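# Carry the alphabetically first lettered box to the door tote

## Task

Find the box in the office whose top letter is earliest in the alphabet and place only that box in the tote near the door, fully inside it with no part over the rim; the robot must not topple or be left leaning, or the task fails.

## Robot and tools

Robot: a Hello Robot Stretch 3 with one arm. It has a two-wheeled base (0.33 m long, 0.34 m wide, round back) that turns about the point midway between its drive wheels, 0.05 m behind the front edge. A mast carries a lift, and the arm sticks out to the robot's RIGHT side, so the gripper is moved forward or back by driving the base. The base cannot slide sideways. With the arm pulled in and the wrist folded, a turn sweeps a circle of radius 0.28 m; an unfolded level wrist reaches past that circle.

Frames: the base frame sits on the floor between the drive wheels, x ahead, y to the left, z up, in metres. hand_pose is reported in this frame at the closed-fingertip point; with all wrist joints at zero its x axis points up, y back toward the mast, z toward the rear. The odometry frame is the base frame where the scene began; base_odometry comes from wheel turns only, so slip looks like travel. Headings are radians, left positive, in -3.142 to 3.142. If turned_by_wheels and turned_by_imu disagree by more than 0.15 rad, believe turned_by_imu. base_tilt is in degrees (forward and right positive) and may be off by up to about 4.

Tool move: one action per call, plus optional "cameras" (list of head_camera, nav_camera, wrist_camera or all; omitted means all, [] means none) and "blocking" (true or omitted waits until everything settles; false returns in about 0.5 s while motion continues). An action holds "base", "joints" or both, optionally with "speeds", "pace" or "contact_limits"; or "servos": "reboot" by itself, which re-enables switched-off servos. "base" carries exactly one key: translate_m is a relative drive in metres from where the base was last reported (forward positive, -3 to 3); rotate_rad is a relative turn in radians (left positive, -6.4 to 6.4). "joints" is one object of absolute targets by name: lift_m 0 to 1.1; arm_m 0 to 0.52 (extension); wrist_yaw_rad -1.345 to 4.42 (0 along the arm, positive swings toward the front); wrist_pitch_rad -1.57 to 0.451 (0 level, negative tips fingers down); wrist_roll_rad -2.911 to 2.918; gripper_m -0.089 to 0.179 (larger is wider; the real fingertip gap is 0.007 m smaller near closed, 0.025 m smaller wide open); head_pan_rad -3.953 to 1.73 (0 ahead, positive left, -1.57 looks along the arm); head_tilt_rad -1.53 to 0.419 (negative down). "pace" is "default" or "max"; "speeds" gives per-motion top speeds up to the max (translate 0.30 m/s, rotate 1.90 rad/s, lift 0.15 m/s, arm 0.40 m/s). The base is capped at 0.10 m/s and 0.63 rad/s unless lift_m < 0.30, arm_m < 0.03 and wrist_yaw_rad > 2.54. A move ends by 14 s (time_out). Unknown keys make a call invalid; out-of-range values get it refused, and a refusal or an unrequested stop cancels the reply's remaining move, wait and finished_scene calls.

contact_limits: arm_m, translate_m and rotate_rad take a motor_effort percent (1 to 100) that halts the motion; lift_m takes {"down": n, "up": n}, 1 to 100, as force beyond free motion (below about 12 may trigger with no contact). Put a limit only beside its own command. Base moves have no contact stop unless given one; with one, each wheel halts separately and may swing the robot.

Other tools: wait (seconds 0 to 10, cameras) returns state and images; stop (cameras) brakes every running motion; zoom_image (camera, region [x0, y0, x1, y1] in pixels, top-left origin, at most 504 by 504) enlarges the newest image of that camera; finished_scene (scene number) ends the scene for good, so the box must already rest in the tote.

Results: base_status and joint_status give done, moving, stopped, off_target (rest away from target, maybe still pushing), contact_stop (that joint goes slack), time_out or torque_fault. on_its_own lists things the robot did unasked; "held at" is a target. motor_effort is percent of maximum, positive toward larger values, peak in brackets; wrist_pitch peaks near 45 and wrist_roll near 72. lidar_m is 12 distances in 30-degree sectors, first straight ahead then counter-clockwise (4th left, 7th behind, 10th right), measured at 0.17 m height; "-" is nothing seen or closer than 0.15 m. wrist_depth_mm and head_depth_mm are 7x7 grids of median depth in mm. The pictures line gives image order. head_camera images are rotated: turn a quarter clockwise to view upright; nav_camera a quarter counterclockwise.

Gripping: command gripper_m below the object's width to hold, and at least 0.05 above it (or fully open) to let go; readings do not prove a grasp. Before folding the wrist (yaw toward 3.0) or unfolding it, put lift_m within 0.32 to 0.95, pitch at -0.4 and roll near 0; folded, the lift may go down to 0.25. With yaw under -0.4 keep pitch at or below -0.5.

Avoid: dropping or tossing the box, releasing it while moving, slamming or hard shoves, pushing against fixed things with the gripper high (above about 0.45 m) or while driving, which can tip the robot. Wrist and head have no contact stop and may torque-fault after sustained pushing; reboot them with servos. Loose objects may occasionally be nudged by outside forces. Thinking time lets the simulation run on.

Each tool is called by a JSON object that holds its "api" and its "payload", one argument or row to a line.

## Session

{"api": "move", "payload": {
  "joints": {"head_tilt_rad": -0.35, "head_pan_rad": 1.4, "lift_m": 0.34},
  "cameras": ["nav_camera"],
  "pace": "max"
}}

{"api": "move", "payload": {
  "joints": {"head_pan_rad": 0.3, "lift_m": 0.27},
  "cameras": ["head_camera", "nav_camera"],
  "pace": "max"
}}

{"api": "move", "payload": {
  "joints": {"head_pan_rad": -0.8},
  "cameras": ["head_camera", "nav_camera"],
  "pace": "max"
}}

{"api": "move", "payload": {
  "joints": {"head_pan_rad": -1.9},
  "cameras": ["head_camera", "nav_camera"],
  "pace": "max"
}}

{"api": "move", "payload": {
  "joints": {"head_pan_rad": -3.0},
  "cameras": ["head_camera", "nav_camera"],
  "pace": "max"
}}

{"api": "move", "payload": {
  "joints": {"head_pan_rad": -3.9},
  "pace": "max",
  "cameras": ["head_camera", "nav_camera"]
}}

Scene clock: 1.00 s.
move: done
turned_by_wheels: +0.000
turned_by_imu: +0.000
joint_status: all done
motor_effort: left_wheel=-0.5(0.8) right_wheel=+2.3(2.6) lift_m=+29.7(32.7) arm_m=-11.0(11.0) wrist_yaw_rad=+1.0(1.4) wrist_pitch_rad=+2.6(2.6) wrist_roll_rad=+0.8(1.1) gripper_m=-0.1(0.9) head_pan_rad=-0.5(3.8) head_tilt_rad=-1.3(3.9)
pictures: nav_camera (sideways)
Images, in order (width x height): nav_camera 672x504.

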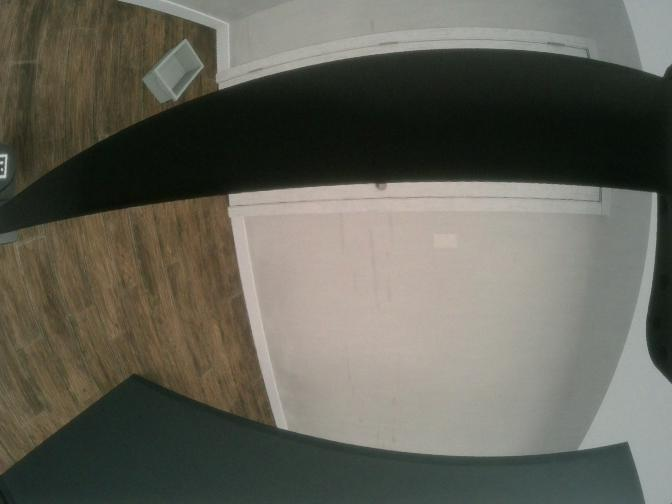

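Scene clock: 2.23 s.
move: done
turned_by_wheels: +0.000
turned_by_imu: +0.000
joint_status: all done
motor_effort: left_wheel=-0.4(0.7) right_wheel=+2.1(3.0) lift_m=+21.4(25.5) arm_m=-14.5(14.5) wrist_yaw_rad=+1.1(1.3) wrist_pitch_rad=+2.8(2.8) wrist_roll_rad=+0.8(1.0) gripper_m=+0.1(1.2) head_pan_rad=-0.5(5.1) head_tilt_rad=-0.9(2.5)
pictures: head_camera (sideways), nav_camera (sideways)
Images, in order (width x height): head_camera 896x504, nav_camera 672x504.

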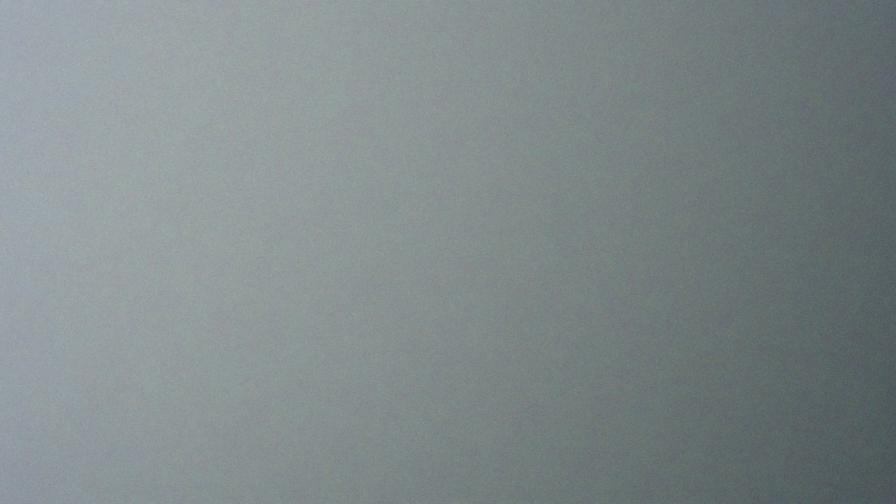

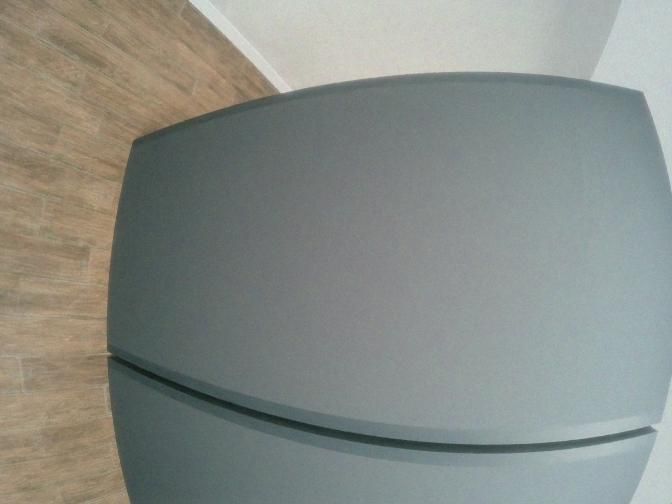

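Scene clock: 3.17 s.
move: done
turned_by_wheels: +0.000
turned_by_imu: +0.000
joint_status: all done
motor_effort: left_wheel=-0.5(0.8) right_wheel=+2.1(2.6) lift_m=+26.1(26.2) arm_m=-16.7(17.4) wrist_yaw_rad=+0.5(1.1) wrist_pitch_rad=+2.3(3.0) wrist_roll_rad=+0.8(1.0) gripper_m=+0.4(1.3) head_pan_rad=+0.3(4.9) head_tilt_rad=-2.1(2.5)
pictures: head_camera (sideways), nav_camera (sideways)

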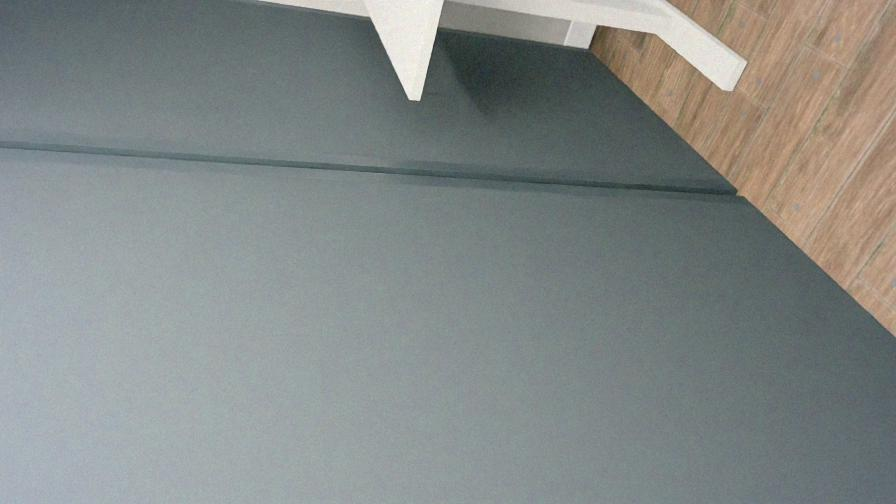

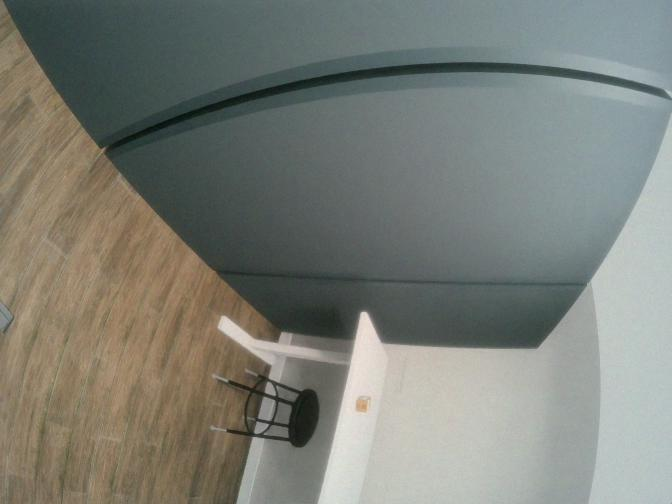

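Scene clock: 4.10 s.
move: done
turned_by_wheels: +0.000
turned_by_imu: +0.000
joint_status: all done
motor_effort: left_wheel=-0.6(0.7) right_wheel=+2.0(2.6) lift_m=+30.5(30.5) arm_m=-19.9(19.9) wrist_yaw_rad=+0.4(1.4) wrist_pitch_rad=+2.4(2.8) wrist_roll_rad=+0.8(1.1) gripper_m=-0.5(1.5) head_pan_rad=+1.5(4.9) head_tilt_rad=-1.6(3.5)
pictures: head_camera (sideways), nav_camera (sideways)

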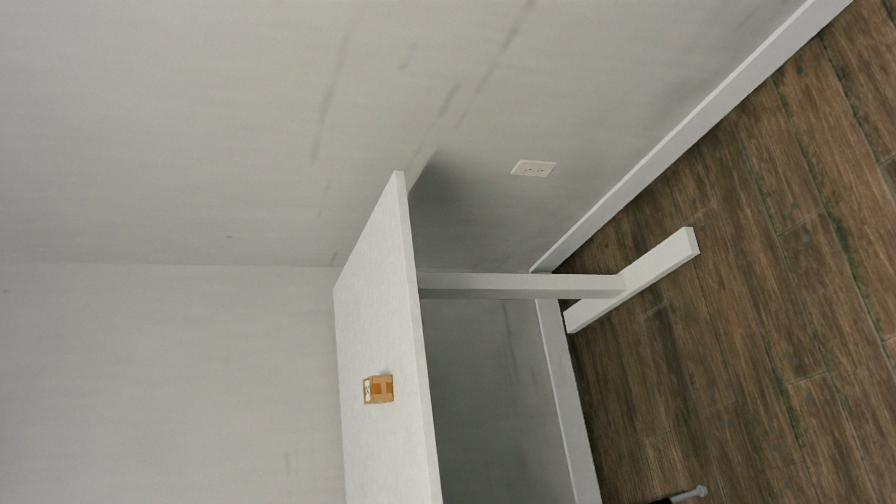

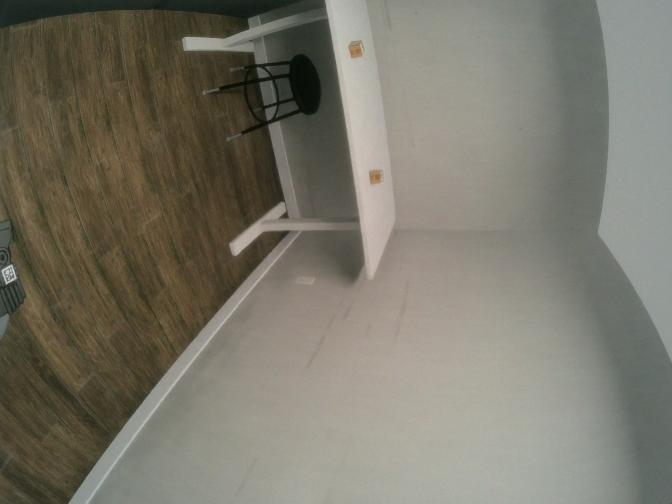

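Scene clock: 5.03 s.
move: done
turned_by_wheels: +0.000
turned_by_imu: +0.000
joint_status: all done
motor_effort: left_wheel=-0.6(0.7) right_wheel=+2.3(2.6) lift_m=+31.9(32.1) arm_m=-22.2(22.3) wrist_yaw_rad=+0.8(1.1) wrist_pitch_rad=+2.3(2.9) wrist_roll_rad=+0.9(1.0) gripper_m=+0.5(1.1) head_pan_rad=+2.2(5.5) head_tilt_rad=-1.4(2.6)
pictures: head_camera (sideways), nav_camera (sideways)

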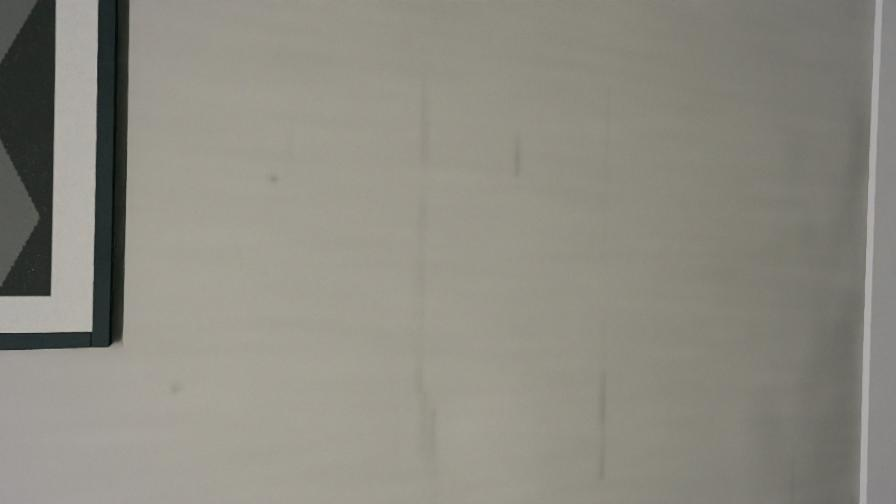

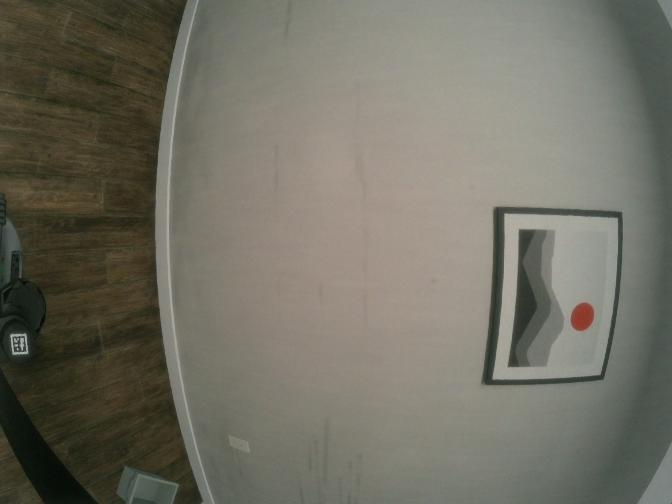

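Scene clock: 5.90 s.
move: done
base_odometry: x=+0.000 y=+0.000 heading=+0.000
turned_by_wheels: +0.000
turned_by_imu: +0.000
base_tilt: forward=+1.0 right=-0.1
lidar_m: 0.73 0.74 0.91 1.57 1.58 1.09 1.00 1.01 1.25 1.55 1.23 0.80
head_depth_mm: - - - - - - - / 1575 1674 1764 - - - - / 1545 1658 1772 1914 2038 1877 1485 / 1356 1453 1560 1673 1819 1830 1505 / 1233 1309 1379 1474 1583 1688 1505 / 1125 1180 1254 1318 1399 1490 1489 / 1036 1074 1136 1191 1257 1331 1390
joint_positions: lift_m=+0.270 arm_m=+0.002 wrist_yaw_rad=+3.032 wrist_pitch_rad=-0.536 wrist_roll_rad=+0.000 gripper_m=+0.037 head_pan_rad=-3.942 head_tilt_rad=-0.350
joint_status: all done
motor_effort: left_wheel=-0.6(0.6) right_wheel=+2.0(2.6) lift_m=+31.7(32.2) arm_m=-22.0(22.6) wrist_yaw_rad=+0.7(1.0) wrist_pitch_rad=+2.8(2.9) wrist_roll_rad=+0.8(1.1) gripper_m=-0.5(1.6) head_pan_rad=+0.7(5.5) head_tilt_rad=-2.1(2.5)
hand_pose: x=+0.0014 y=+0.0601 z=+0.2572 quat_wxyz=(+0.224, +0.691, +0.150, +0.671) (m; base frame)
wrist_depth_mm: - 140 - - - - - / 990 155 962 - - - - / 832 178 726 811 790 820 758 / 651 618 204 647 649 643 638 / 529 535 227 544 541 539 536 / 455 271 131 255 130 462 459 / 237 242 226 237 379 401 406
pictures: head_camera (sideways), nav_camera (sideways)

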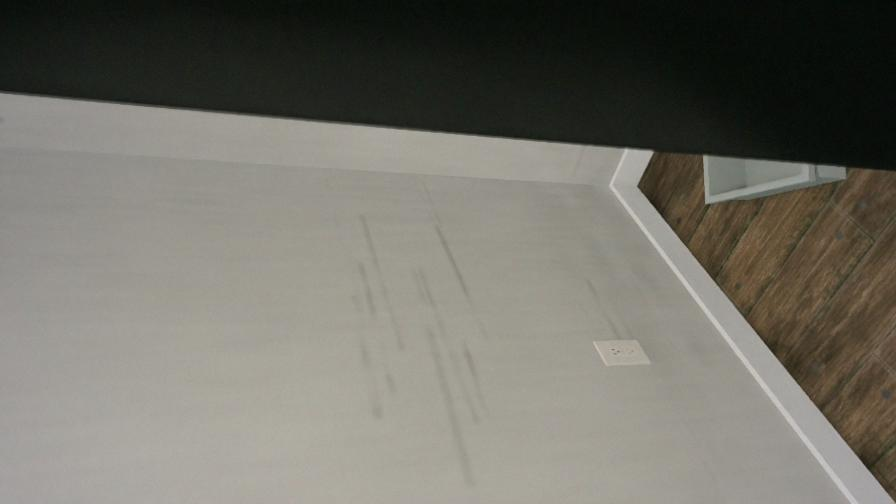

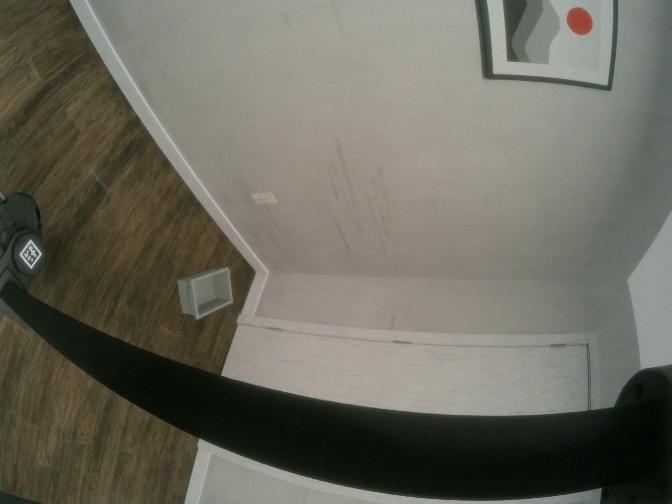

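{"api": "move", "payload": {
  "joints": {"head_pan_rad": -1.7, "head_tilt_rad": -0.25},
  "pace": "max",
  "cameras": ["head_camera"]
}}

Scene clock: 16.00 s.
move: done
base_odometry: x=+0.000 y=+0.000 heading=+0.000
turned_by_wheels: +0.000
turned_by_imu: +0.001
base_tilt: forward=+1.0 right=-0.2
lidar_m: 0.73 0.73 0.91 1.57 1.58 1.09 1.00 1.01 1.25 1.55 1.23 0.79
head_depth_mm: 2020 2105 2122 1959 2145 2057 1678 / 2020 2112 2221 1969 2442 2027 1671 / 1993 2069 2141 1948 2401 2140 1656 / 1951 2048 2136 1930 2360 2132 1648 / 1925 2004 2081 1900 2342 2032 1652 / 1890 1971 2075 1706 1919 2105 1641 / 1870 1947 2032 1671 2221 1959 1633
joint_positions: lift_m=+0.270 arm_m=+0.002 wrist_yaw_rad=+3.032 wrist_pitch_rad=-0.536 wrist_roll_rad=+0.000 gripper_m=+0.037 head_pan_rad=-1.650 head_tilt_rad=-0.254
joint_status: all done
motor_effort: left_wheel=-0.7(0.7) right_wheel=+2.1(2.7) lift_m=+31.8(32.1) arm_m=-22.0(22.5) wrist_yaw_rad=+0.7(1.4) wrist_pitch_rad=+2.6(3.0) wrist_roll_rad=+0.8(1.1) gripper_m=-0.3(1.3) head_pan_rad=-0.7(5.0) head_tilt_rad=+4.2(5.9)
hand_pose: x=+0.0014 y=+0.0601 z=+0.2572 quat_wxyz=(+0.224, +0.691, +0.150, +0.671) (m; base frame)
wrist_depth_mm: - 140 - - - - - / 981 154 970 - - - - / 807 179 737 827 803 795 756 / 636 616 204 650 658 641 639 / 542 535 227 545 533 533 536 / 458 270 132 258 130 465 460 / 237 241 226 238 381 396 396
pictures: head_camera (sideways)

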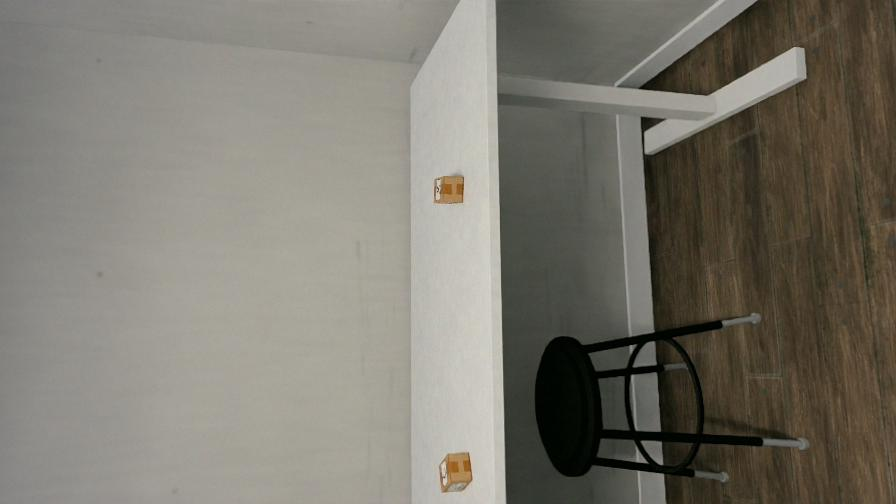

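{"api": "zoom_image", "payload": {
  "camera": "head_camera",
  "region": [428, 168, 470, 210]
}}

{"api": "zoom_image", "payload": {
  "camera": "head_camera",
  "region": [432, 446, 478, 496]
}}

Scaled by 12.000 from the camera's 896x504 image, which has a finer 1280x720 frame.

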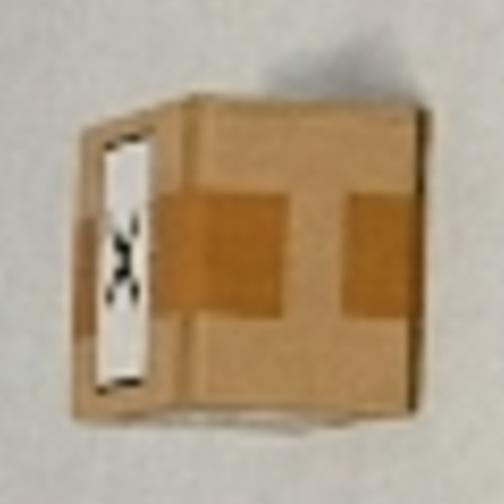

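Scaled by 10.080 from the camera's 896x504 image, which has a finer 1280x720 frame.

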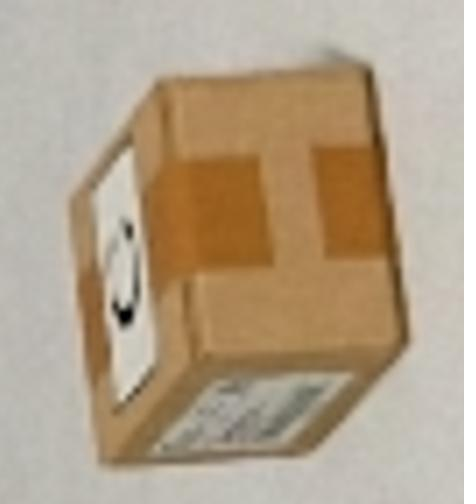

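{"api": "move", "payload": {
  "base": {"rotate_rad": 1.261},
  "joints": {"head_pan_rad": -1.1, "head_tilt_rad": -0.3},
  "pace": "max",
  "cameras": ["nav_camera"]
}}

{"api": "move", "payload": {
  "base": {"translate_m": 1.22},
  "pace": "max",
  "cameras": ["nav_camera"]
}}

{"api": "move", "payload": {
  "base": {"rotate_rad": -1.104},
  "joints": {"head_pan_rad": -0.3, "head_tilt_rad": -0.25},
  "pace": "max",
  "cameras": ["nav_camera", "head_camera"]
}}

Scene clock: 37.17 s.
move: done
turned_by_wheels: +1.261
turned_by_imu: +1.256
base_status: done
joint_status: all done
motor_effort: left_wheel=-7.5(17.0) right_wheel=+8.9(16.2) lift_m=+29.5(31.9) arm_m=-22.1(22.8) wrist_yaw_rad=+0.5(1.2) wrist_pitch_rad=+2.6(3.0) wrist_roll_rad=+0.8(1.1) gripper_m=-0.6(1.5) head_pan_rad=-2.1(4.4) head_tilt_rad=-2.1(3.7)
pictures: nav_camera (sideways)

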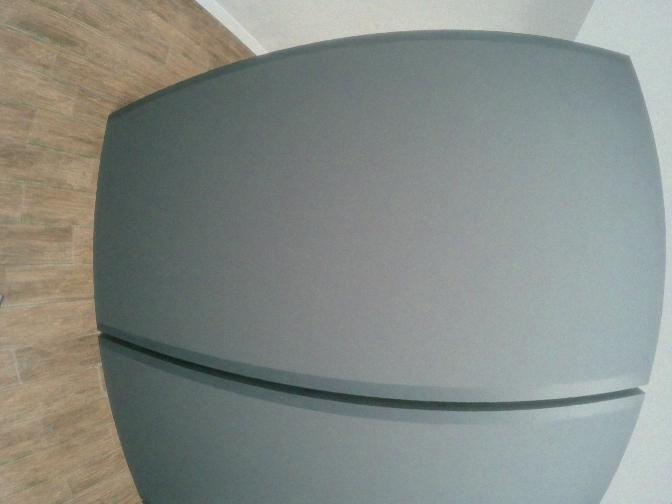

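Scene clock: 42.60 s.
move: done
turned_by_wheels: +0.000
turned_by_imu: -0.001
base_status: done
motor_effort: left_wheel=+6.7(11.7) right_wheel=+1.8(20.8) lift_m=+21.9(29.5) arm_m=-17.4(21.9) wrist_yaw_rad=+1.2(1.4) wrist_pitch_rad=+2.4(3.0) wrist_roll_rad=+0.8(1.1) gripper_m=+0.2(1.2) head_pan_rad=-3.2(4.6) head_tilt_rad=-1.8(2.8)
pictures: nav_camera (sideways)

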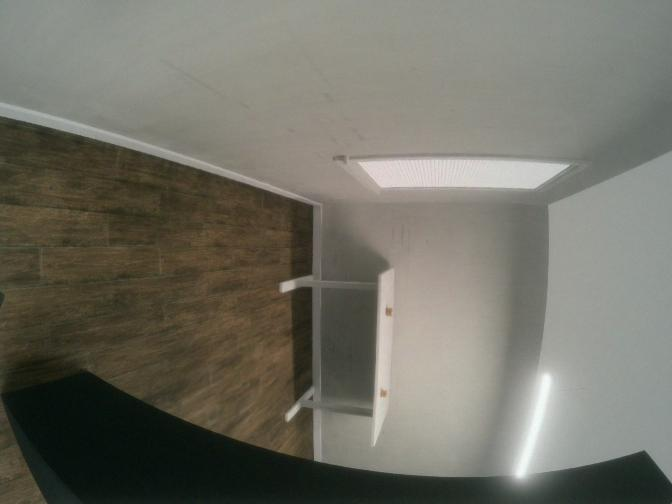

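Scene clock: 44.40 s.
move: done
base_odometry: x=+0.373 y=+1.162 heading=+0.157
turned_by_wheels: -1.104
turned_by_imu: -1.098
base_tilt: forward=+0.8 right=-0.1
lidar_m: 1.92 0.72 0.53 0.51 0.53 0.70 1.54 1.61 2.21 0.69 0.49 0.64
head_depth_mm: 3151 3266 3441 3627 3042 2156 1670 / 3061 3228 3397 3516 2988 2143 1658 / 2989 3112 3258 3508 2996 2119 1664 / 2936 3057 3236 3378 3016 2142 1661 / 2904 3021 3133 3321 2953 2121 1636 / 2817 2932 3084 3257 2939 2120 1642 / 2777 2898 2999 3205 2966 2098 1637
base_status: done
joint_positions: lift_m=+0.270 arm_m=+0.002 wrist_yaw_rad=+3.032 wrist_pitch_rad=-0.536 wrist_roll_rad=+0.000 gripper_m=+0.037 head_pan_rad=-0.288 head_tilt_rad=-0.252
joint_status: all done
motor_effort: left_wheel=+9.0(17.9) right_wheel=-9.0(14.7) lift_m=+19.7(21.8) arm_m=-21.9(22.2) wrist_yaw_rad=+0.7(1.1) wrist_pitch_rad=+2.6(2.9) wrist_roll_rad=+0.5(0.9) gripper_m=+0.2(1.3) head_pan_rad=-3.6(4.9) head_tilt_rad=+3.8(5.2)
hand_pose: x=+0.0014 y=+0.0601 z=+0.2572 quat_wxyz=(+0.224, +0.691, +0.150, +0.671) (m; base frame)
wrist_depth_mm: 461 140 511 521 540 560 568 / 512 155 547 570 594 617 622 / 568 179 590 646 638 678 703 / 608 610 204 631 650 647 646 / 549 538 227 542 539 542 537 / 462 271 131 254 130 455 456 / 238 243 228 238 385 398 398
pictures: head_camera (sideways), nav_camera (sideways)

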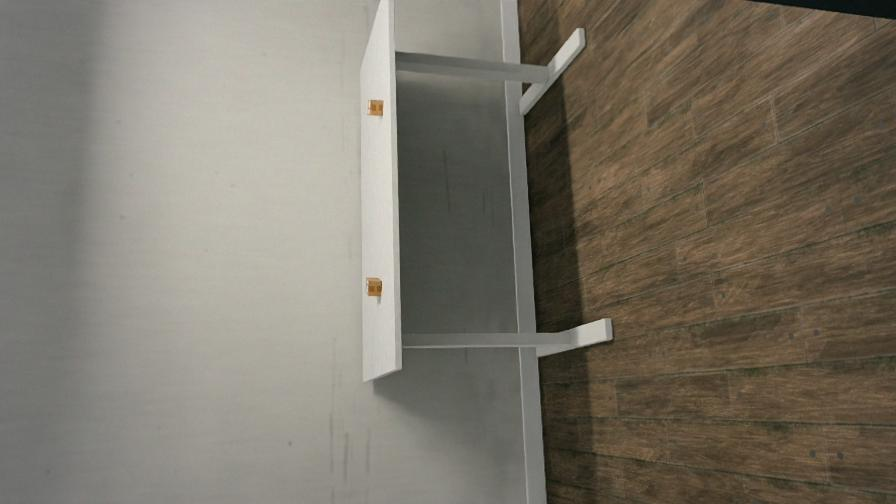

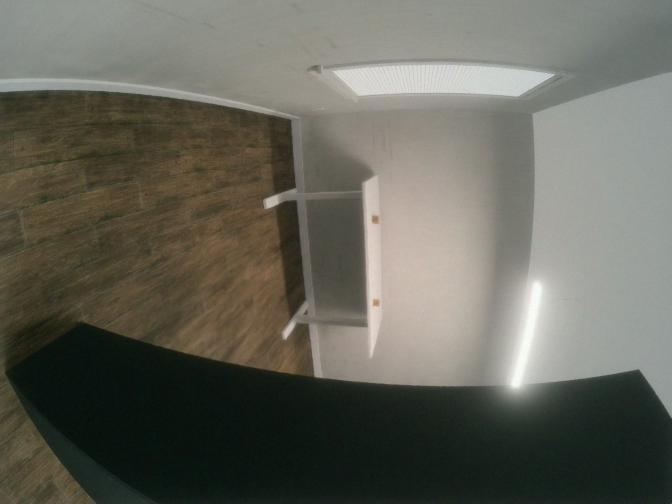

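{"api": "zoom_image", "payload": {
  "camera": "head_camera",
  "region": [358, 272, 390, 302]
}}

{"api": "zoom_image", "payload": {
  "camera": "head_camera",
  "region": [358, 92, 390, 122]
}}

{"api": "move", "payload": {
  "base": {"translate_m": 1.2},
  "joints": {"head_pan_rad": -0.75, "head_tilt_rad": -0.25},
  "pace": "max",
  "cameras": ["nav_camera", "head_camera"]
}}

Scaled by 15.750 from the camera's 896x504 image, which has a finer 1280x720 frame.

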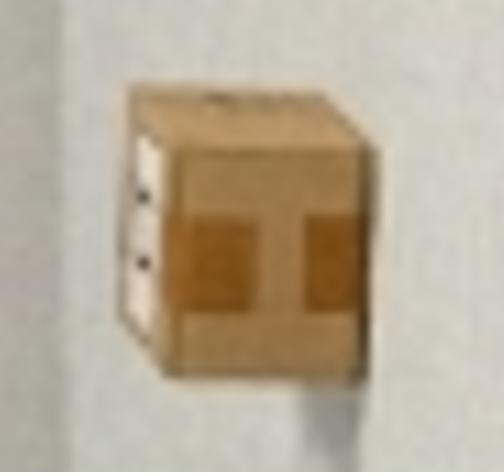

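Scaled by 15.750 from the camera's 896x504 image, which has a finer 1280x720 frame.

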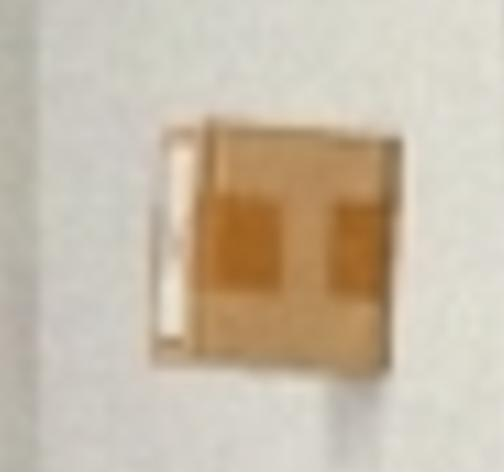

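Scene clock: 55.57 s.
move: done
base_odometry: x=+1.558 y=+1.350 heading=+0.157
turned_by_wheels: +0.000
turned_by_imu: -0.001
base_tilt: forward=+1.1 right=-0.1
lidar_m: 1.57 0.71 0.52 0.50 0.52 0.72 1.95 0.72 1.44 2.34 2.84 2.09
head_depth_mm: 2990 3185 3400 3600 3067 2187 1682 / 2739 2878 3052 3243 3026 2163 1682 / 2521 2641 2761 2768 2903 2124 1676 / 2296 2421 2559 2215 2697 2136 1660 / 2140 2232 2336 1930 2544 2123 1656 / 2001 2106 2176 1729 2396 2142 1654 / 1882 1951 2040 1707 2218 2132 1648
base_status: done
joint_positions: lift_m=+0.270 arm_m=+0.002 wrist_yaw_rad=+3.032 wrist_pitch_rad=-0.536 wrist_roll_rad=+0.000 gripper_m=+0.037 head_pan_rad=-0.750 head_tilt_rad=-0.250
joint_status: all done
motor_effort: left_wheel=+7.4(19.9) right_wheel=+0.9(10.1) lift_m=+30.8(31.7) arm_m=-14.9(19.4) wrist_yaw_rad=+0.8(1.4) wrist_pitch_rad=+2.8(3.1) wrist_roll_rad=+0.7(1.3) gripper_m=-0.7(1.4) head_pan_rad=+2.0(4.4) head_tilt_rad=+3.4(6.6)
hand_pose: x=+0.0014 y=+0.0601 z=+0.2572 quat_wxyz=(+0.224, +0.691, +0.150, +0.671) (m; base frame)
wrist_depth_mm: 493 140 492 519 541 553 571 / 531 155 542 567 582 600 611 / 593 180 597 639 644 660 703 / 632 617 205 648 646 629 642 / 547 534 227 544 534 539 527 / 457 273 131 257 129 454 455 / 236 243 225 237 381 397 398
pictures: head_camera (sideways), nav_camera (sideways)

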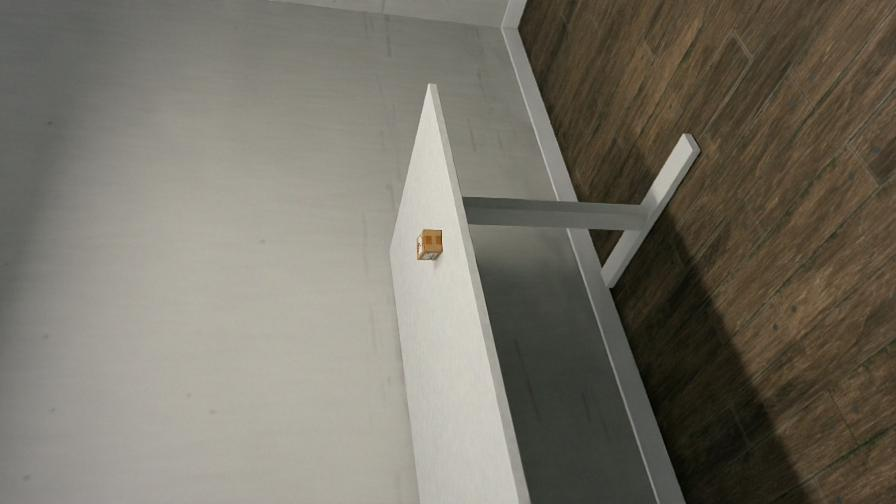

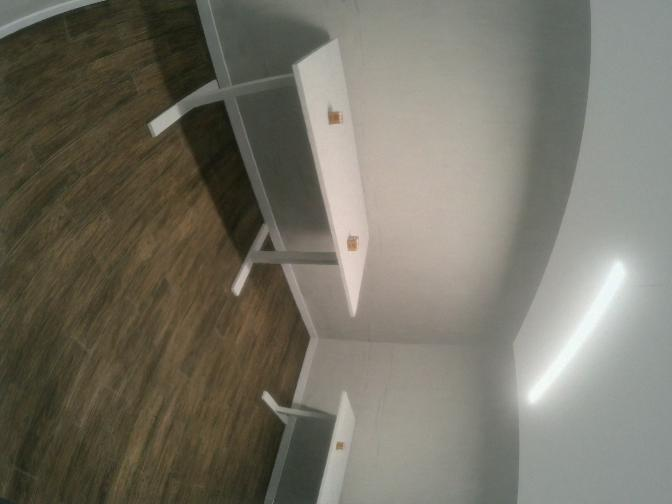

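{"api": "zoom_image", "payload": {
  "camera": "head_camera",
  "region": [410, 224, 450, 264]
}}

{"api": "move", "payload": {
  "base": {"translate_m": 0.5},
  "joints": {"head_pan_rad": -0.65, "head_tilt_rad": -0.3},
  "pace": "max",
  "cameras": ["nav_camera", "head_camera"]
}}

Scaled by 12.600 from the camera's 896x504 image, which has a finer 1280x720 frame.

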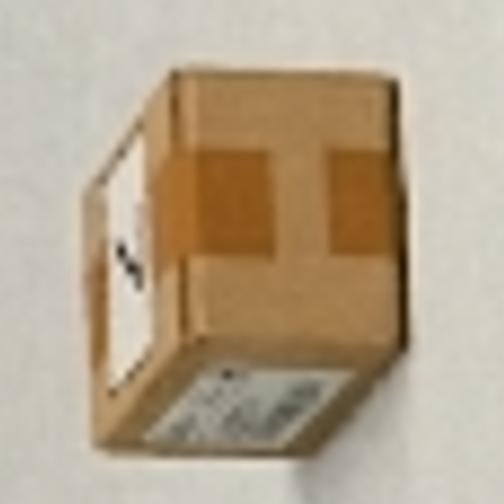

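Scene clock: 61.40 s.
move: done
base_odometry: x=+2.051 y=+1.428 heading=+0.158
turned_by_wheels: +0.000
turned_by_imu: +0.001
base_tilt: forward=+1.0 right=-0.1
lidar_m: 1.09 0.71 0.52 0.50 0.52 0.71 2.01 1.14 1.70 2.82 1.85 1.09
head_depth_mm: 1933 2062 2210 1448 1945 1977 1597 / 1789 1920 2048 1496 2348 2010 1593 / 1689 1777 1894 1481 2134 1999 1574 / 1576 1670 1754 1472 1046 1992 1577 / 1495 1570 1657 1459 987 1917 1572 / 1408 1473 1547 1452 926 1823 1572 / 1345 1401 1471 1446 924 1209 1313
base_status: done
joint_positions: lift_m=+0.270 arm_m=+0.002 wrist_yaw_rad=+3.032 wrist_pitch_rad=-0.536 wrist_roll_rad=+0.000 gripper_m=+0.037 head_pan_rad=-0.647 head_tilt_rad=-0.299
joint_status: all done
motor_effort: left_wheel=+11.1(16.6) right_wheel=-4.4(14.8) lift_m=+25.6(28.3) arm_m=-9.9(12.4) wrist_yaw_rad=+0.7(1.4) wrist_pitch_rad=+2.2(3.1) wrist_roll_rad=+1.0(1.1) gripper_m=+0.0(1.4) head_pan_rad=-0.3(3.8) head_tilt_rad=-0.7(4.0)
hand_pose: x=+0.0014 y=+0.0601 z=+0.2572 quat_wxyz=(+0.224, +0.691, +0.150, +0.671) (m; base frame)
wrist_depth_mm: 488 140 501 517 529 562 563 / 524 155 545 579 589 608 612 / 586 181 593 620 639 672 686 / 629 615 205 634 662 641 639 / 535 540 227 546 538 538 542 / 466 273 131 256 130 457 455 / 236 243 224 235 381 404 404
pictures: head_camera (sideways), nav_camera (sideways)

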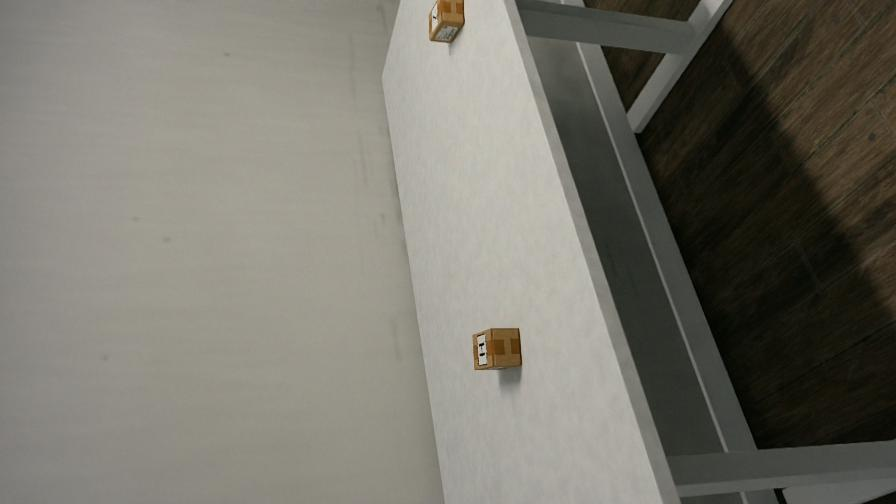

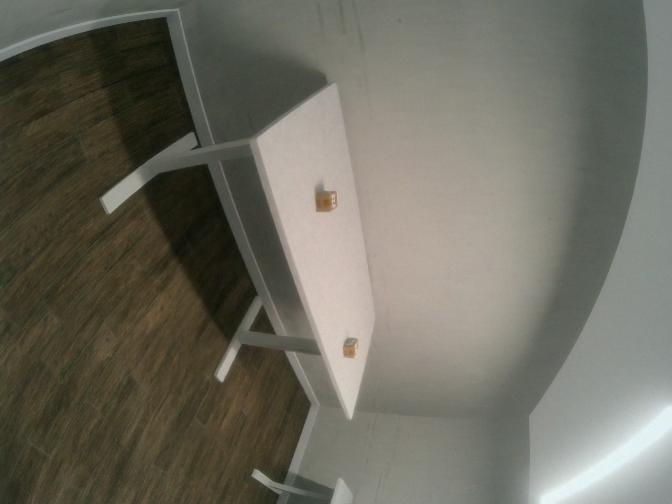

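{"api": "zoom_image", "payload": {
  "camera": "head_camera",
  "region": [466, 320, 526, 376]
}}

{"api": "zoom_image", "payload": {
  "camera": "head_camera",
  "region": [424, 0, 470, 46]
}}

Scaled by 8.400 from the camera's 896x504 image, which has a finer 1280x720 frame.

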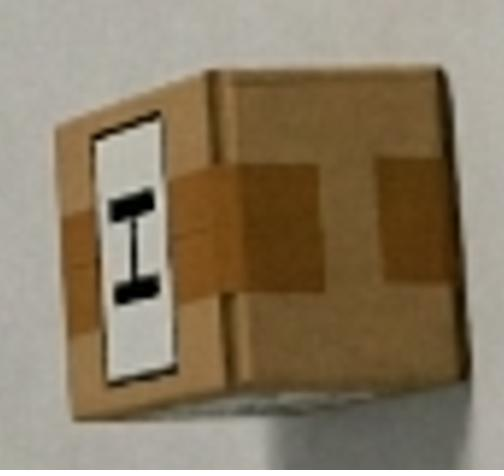

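Scaled by 10.957 from the camera's 896x504 image, which has a finer 1280x720 frame.

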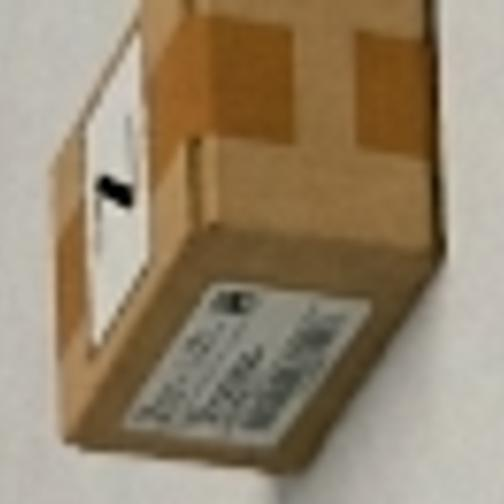

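{"api": "move", "payload": {
  "base": {"rotate_rad": -1.571},
  "joints": {"head_pan_rad": 0.1, "head_tilt_rad": -0.25},
  "pace": "max",
  "cameras": []
}}

{"api": "move", "payload": {
  "base": {"translate_m": 0.95},
  "pace": "max",
  "cameras": ["nav_camera", "head_camera"]
}}

Scene clock: 79.30 s.
move: done
turned_by_wheels: -1.571
turned_by_imu: -1.563
base_status: done
joint_status: all done
motor_effort: left_wheel=+10.2(18.5) right_wheel=-8.8(15.1) lift_m=+20.8(22.7) arm_m=-22.5(22.5) wrist_yaw_rad=+0.8(1.3) wrist_pitch_rad=+2.5(2.9) wrist_roll_rad=+1.0(1.0) gripper_m=+0.2(1.3) head_pan_rad=-2.7(4.2) head_tilt_rad=+4.3(7.3)
pictures: none

Scene clock: 83.80 s.
move: done
base_odometry: x=+2.201 y=+0.490 heading=-1.412
turned_by_wheels: +0.000
turned_by_imu: +0.000
base_tilt: forward=+0.9 right=-0.3
lidar_m: 1.89 2.08 1.20 1.50 1.57 1.48 1.44 1.50 1.16 1.41 1.14 1.70
head_depth_mm: 2002 2068 2161 2220 2384 2161 1685 / 2009 2101 2217 2271 2434 2165 1682 / 2064 2150 2251 2314 2454 2150 1665 / 2096 2188 2268 2307 2080 2085 1668 / 2143 2243 2329 2405 2566 2143 1659 / 2179 2266 2365 2512 2584 2119 1645 / 2224 2321 2422 2561 2642 2114 1649
base_status: done
joint_positions: lift_m=+0.270 arm_m=+0.002 wrist_yaw_rad=+3.032 wrist_pitch_rad=-0.536 wrist_roll_rad=+0.000 gripper_m=+0.037 head_pan_rad=+0.100 head_tilt_rad=-0.249
motor_effort: left_wheel=+10.3(17.3) right_wheel=-5.2(11.6) lift_m=+22.5(22.7) arm_m=-20.8(22.6) wrist_yaw_rad=+0.8(1.4) wrist_pitch_rad=+2.7(2.9) wrist_roll_rad=+0.7(1.1) gripper_m=-0.1(1.4) head_pan_rad=-3.2(4.3) head_tilt_rad=+2.8(5.2)
hand_pose: x=+0.0014 y=+0.0601 z=+0.2572 quat_wxyz=(+0.224, +0.691, +0.150, +0.671) (m; base frame)
wrist_depth_mm: - 140 - - - - - / - 155 960 - - - - / 814 178 738 790 818 805 802 / 646 622 204 634 638 628 645 / 535 541 227 541 536 540 537 / 460 270 131 257 130 466 455 / 238 244 226 237 382 403 402
pictures: head_camera (sideways), nav_camera (sideways)

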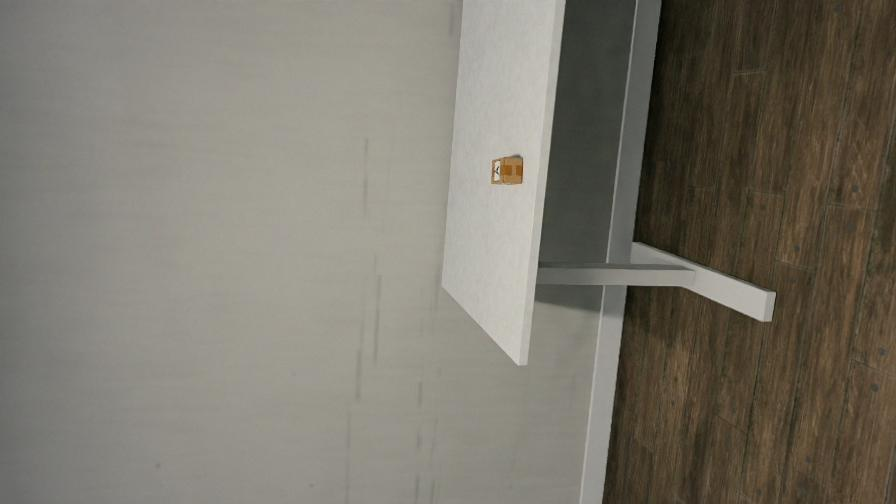

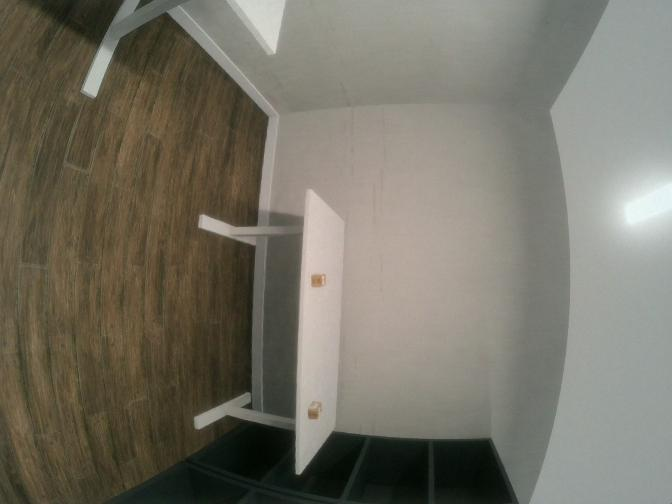

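{"api": "zoom_image", "payload": {
  "camera": "head_camera",
  "region": [484, 148, 530, 194]
}}

{"api": "move", "payload": {
  "joints": {"head_pan_rad": -0.3, "head_tilt_rad": -0.25},
  "pace": "max",
  "cameras": ["head_camera"]
}}

Scaled by 10.957 from the camera's 896x504 image, which has a finer 1280x720 frame.

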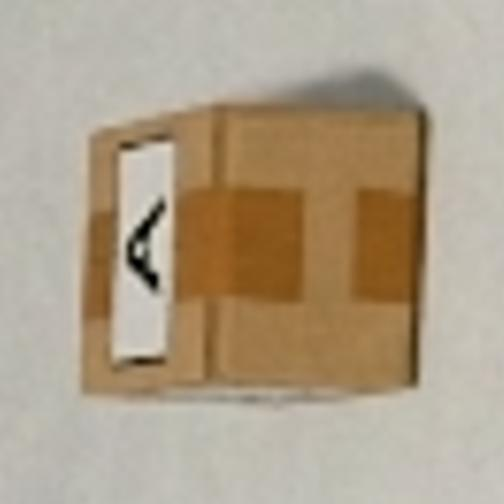

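Scene clock: 86.80 s.
move: done
base_odometry: x=+2.201 y=+0.490 heading=-1.412
turned_by_wheels: +0.000
turned_by_imu: +0.000
base_tilt: forward=+0.9 right=-0.2
lidar_m: 1.89 2.08 1.20 1.50 1.57 1.48 1.44 1.50 1.15 1.42 1.14 1.71
head_depth_mm: 2218 2301 2411 2567 2575 2079 1681 / 2196 2301 2402 2466 2461 2147 1680 / 2157 2255 2369 2310 2632 2157 1669 / 2110 2196 2285 2318 2580 2136 1660 / 2057 2173 2259 2285 2486 2143 1654 / 2038 2108 2212 2234 2431 2127 1644 / 1987 2067 2160 2214 2380 2108 1647
joint_positions: lift_m=+0.270 arm_m=+0.002 wrist_yaw_rad=+3.032 wrist_pitch_rad=-0.536 wrist_roll_rad=+0.000 gripper_m=+0.037 head_pan_rad=-0.311 head_tilt_rad=-0.249
joint_status: all done
motor_effort: left_wheel=+10.5(10.8) right_wheel=-5.2(5.6) lift_m=+31.3(31.3) arm_m=-19.5(20.0) wrist_yaw_rad=+0.7(1.2) wrist_pitch_rad=+2.3(2.9) wrist_roll_rad=+0.7(1.1) gripper_m=-0.1(1.3) head_pan_rad=-2.1(4.4) head_tilt_rad=+3.0(3.8)
hand_pose: x=+0.0014 y=+0.0601 z=+0.2572 quat_wxyz=(+0.224, +0.691, +0.150, +0.671) (m; base frame)
wrist_depth_mm: - 140 - - - - - / - 154 955 - - - - / 826 180 744 800 807 818 811 / 644 628 204 652 645 637 650 / 534 538 226 540 540 544 532 / 450 272 132 257 129 465 462 / 235 243 226 238 382 401 403
pictures: head_camera (sideways)

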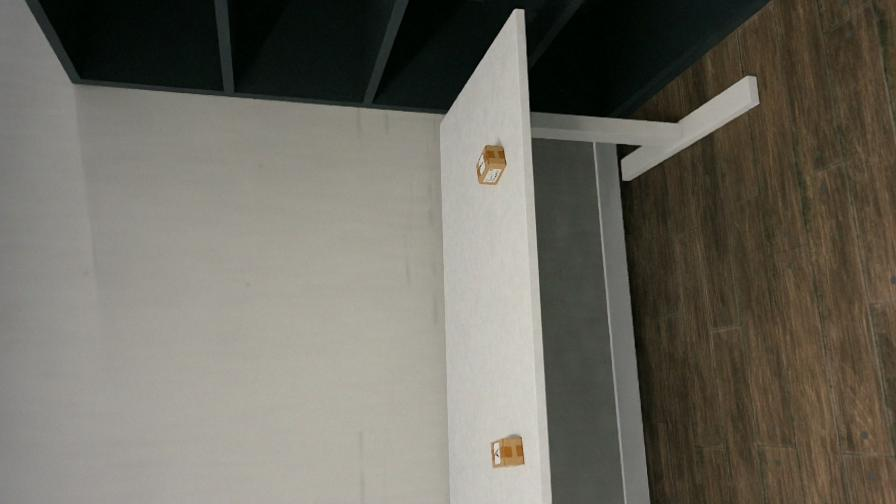

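{"api": "move", "payload": {
  "base": {"translate_m": 0.81},
  "pace": "max",
  "cameras": []
}}

{"api": "move", "payload": {
  "base": {"rotate_rad": 1.571},
  "joints": {"lift_m": 0.72, "wrist_pitch_rad": -0.4, "gripper_m": 0.179, "head_pan_rad": -1.57, "head_tilt_rad": -0.5},
  "pace": "max",
  "cameras": ["head_camera"]
}}

{"api": "move", "payload": {
  "joints": {"wrist_yaw_rad": 0.0, "wrist_pitch_rad": -0.35},
  "pace": "max",
  "cameras": ["head_camera", "wrist_camera"]
}}

Scene clock: 112.23 s.
move: done
turned_by_wheels: +0.000
turned_by_imu: +0.001
base_status: done
motor_effort: left_wheel=+7.5(16.7) right_wheel=+0.3(10.9) lift_m=+21.0(31.7) arm_m=-16.8(18.4) wrist_yaw_rad=+0.9(1.3) wrist_pitch_rad=+2.6(3.0) wrist_roll_rad=+0.8(1.0) gripper_m=+0.3(1.9) head_pan_rad=+2.2(4.2) head_tilt_rad=+0.0(2.3)
pictures: none

Scene clock: 116.03 s.
move: done
turned_by_wheels: +1.571
turned_by_imu: +1.566
base_status: done
joint_status: all done
motor_effort: left_wheel=-7.8(16.7) right_wheel=+10.0(15.8) lift_m=+31.1(34.9) arm_m=-21.3(22.6) wrist_yaw_rad=+0.7(1.4) wrist_pitch_rad=+3.5(7.1) wrist_roll_rad=+0.9(1.0) gripper_m=+0.2(95.8) head_pan_rad=+2.1(4.2) head_tilt_rad=-0.9(4.3)
pictures: head_camera (sideways)

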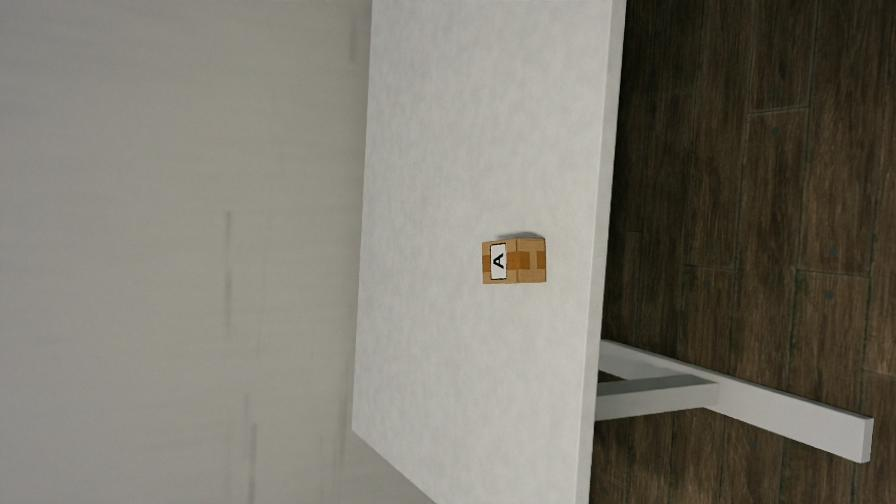

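Scene clock: 117.87 s.
move: done
base_odometry: x=+2.329 y=-0.310 heading=+0.158
turned_by_wheels: +0.000
turned_by_imu: +0.000
base_tilt: forward=+0.9 right=-0.2
lidar_m: 1.07 1.54 1.77 2.24 1.65 1.13 1.24 1.21 1.33 1.51 1.11 1.53
head_depth_mm: 1268 1373 1481 1203 930 1605 1350 / 1283 1385 1497 1193 924 1612 1352 / 1285 1389 1504 1190 961 1616 1340 / 1292 1398 1517 1186 925 1603 1337 / 1300 1413 1530 1179 953 1599 1340 / 1310 1424 1540 1176 954 1512 1333 / 1323 1437 1558 1170 989 1602 1339
joint_positions: lift_m=+0.720 arm_m=+0.002 wrist_yaw_rad=+0.003 wrist_pitch_rad=-0.372 wrist_roll_rad=+0.000 gripper_m=+0.179 head_pan_rad=-1.570 head_tilt_rad=-0.501
joint_status: all done
motor_effort: left_wheel=-7.9(8.0) right_wheel=+9.8(10.4) lift_m=+29.5(31.0) arm_m=-20.2(21.7) wrist_yaw_rad=-1.5(7.0) wrist_pitch_rad=+3.7(6.8) wrist_roll_rad=+0.8(1.1) gripper_m=-0.7(1.8) head_pan_rad=+2.3(4.5) head_tilt_rad=+0.4(1.5)
hand_pose: x=-0.0208 y=-0.3767 z=+0.7432 quat_wxyz=(+0.695, +0.132, -0.694, -0.130) (m; base frame)
wrist_depth_mm: - - - - - - - / - - - - - - - / - - - - - - - / - - - - - - - / - - - - - - - / 117 140 - - - 136 119 / - 967 978 992 994 958 110
pictures: head_camera (sideways), wrist_camera
Images, in order (width x height): head_camera 896x504, wrist_camera 644x364.

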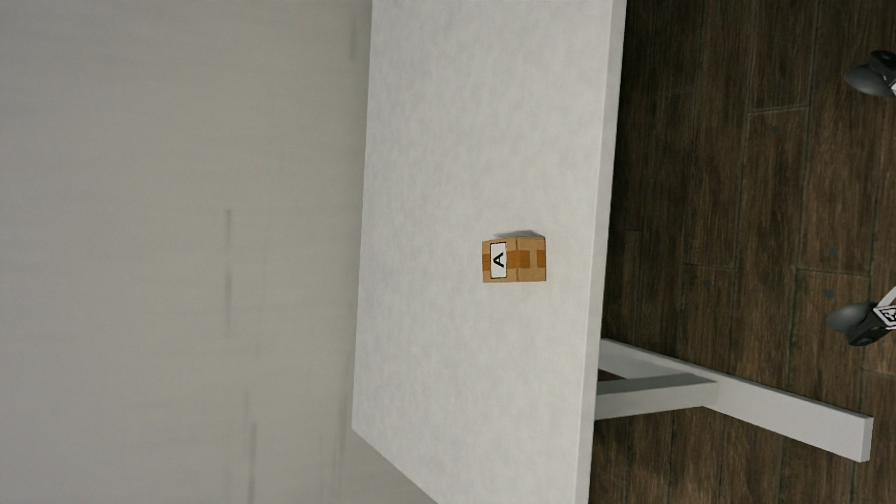

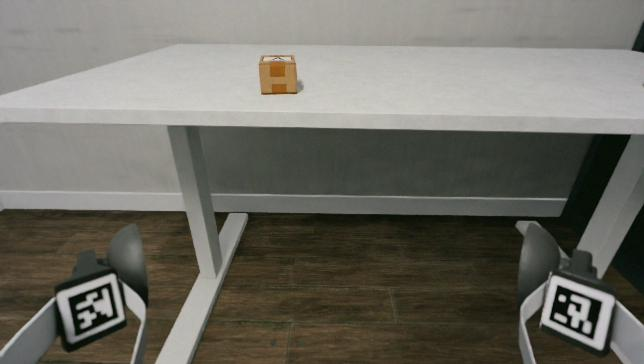

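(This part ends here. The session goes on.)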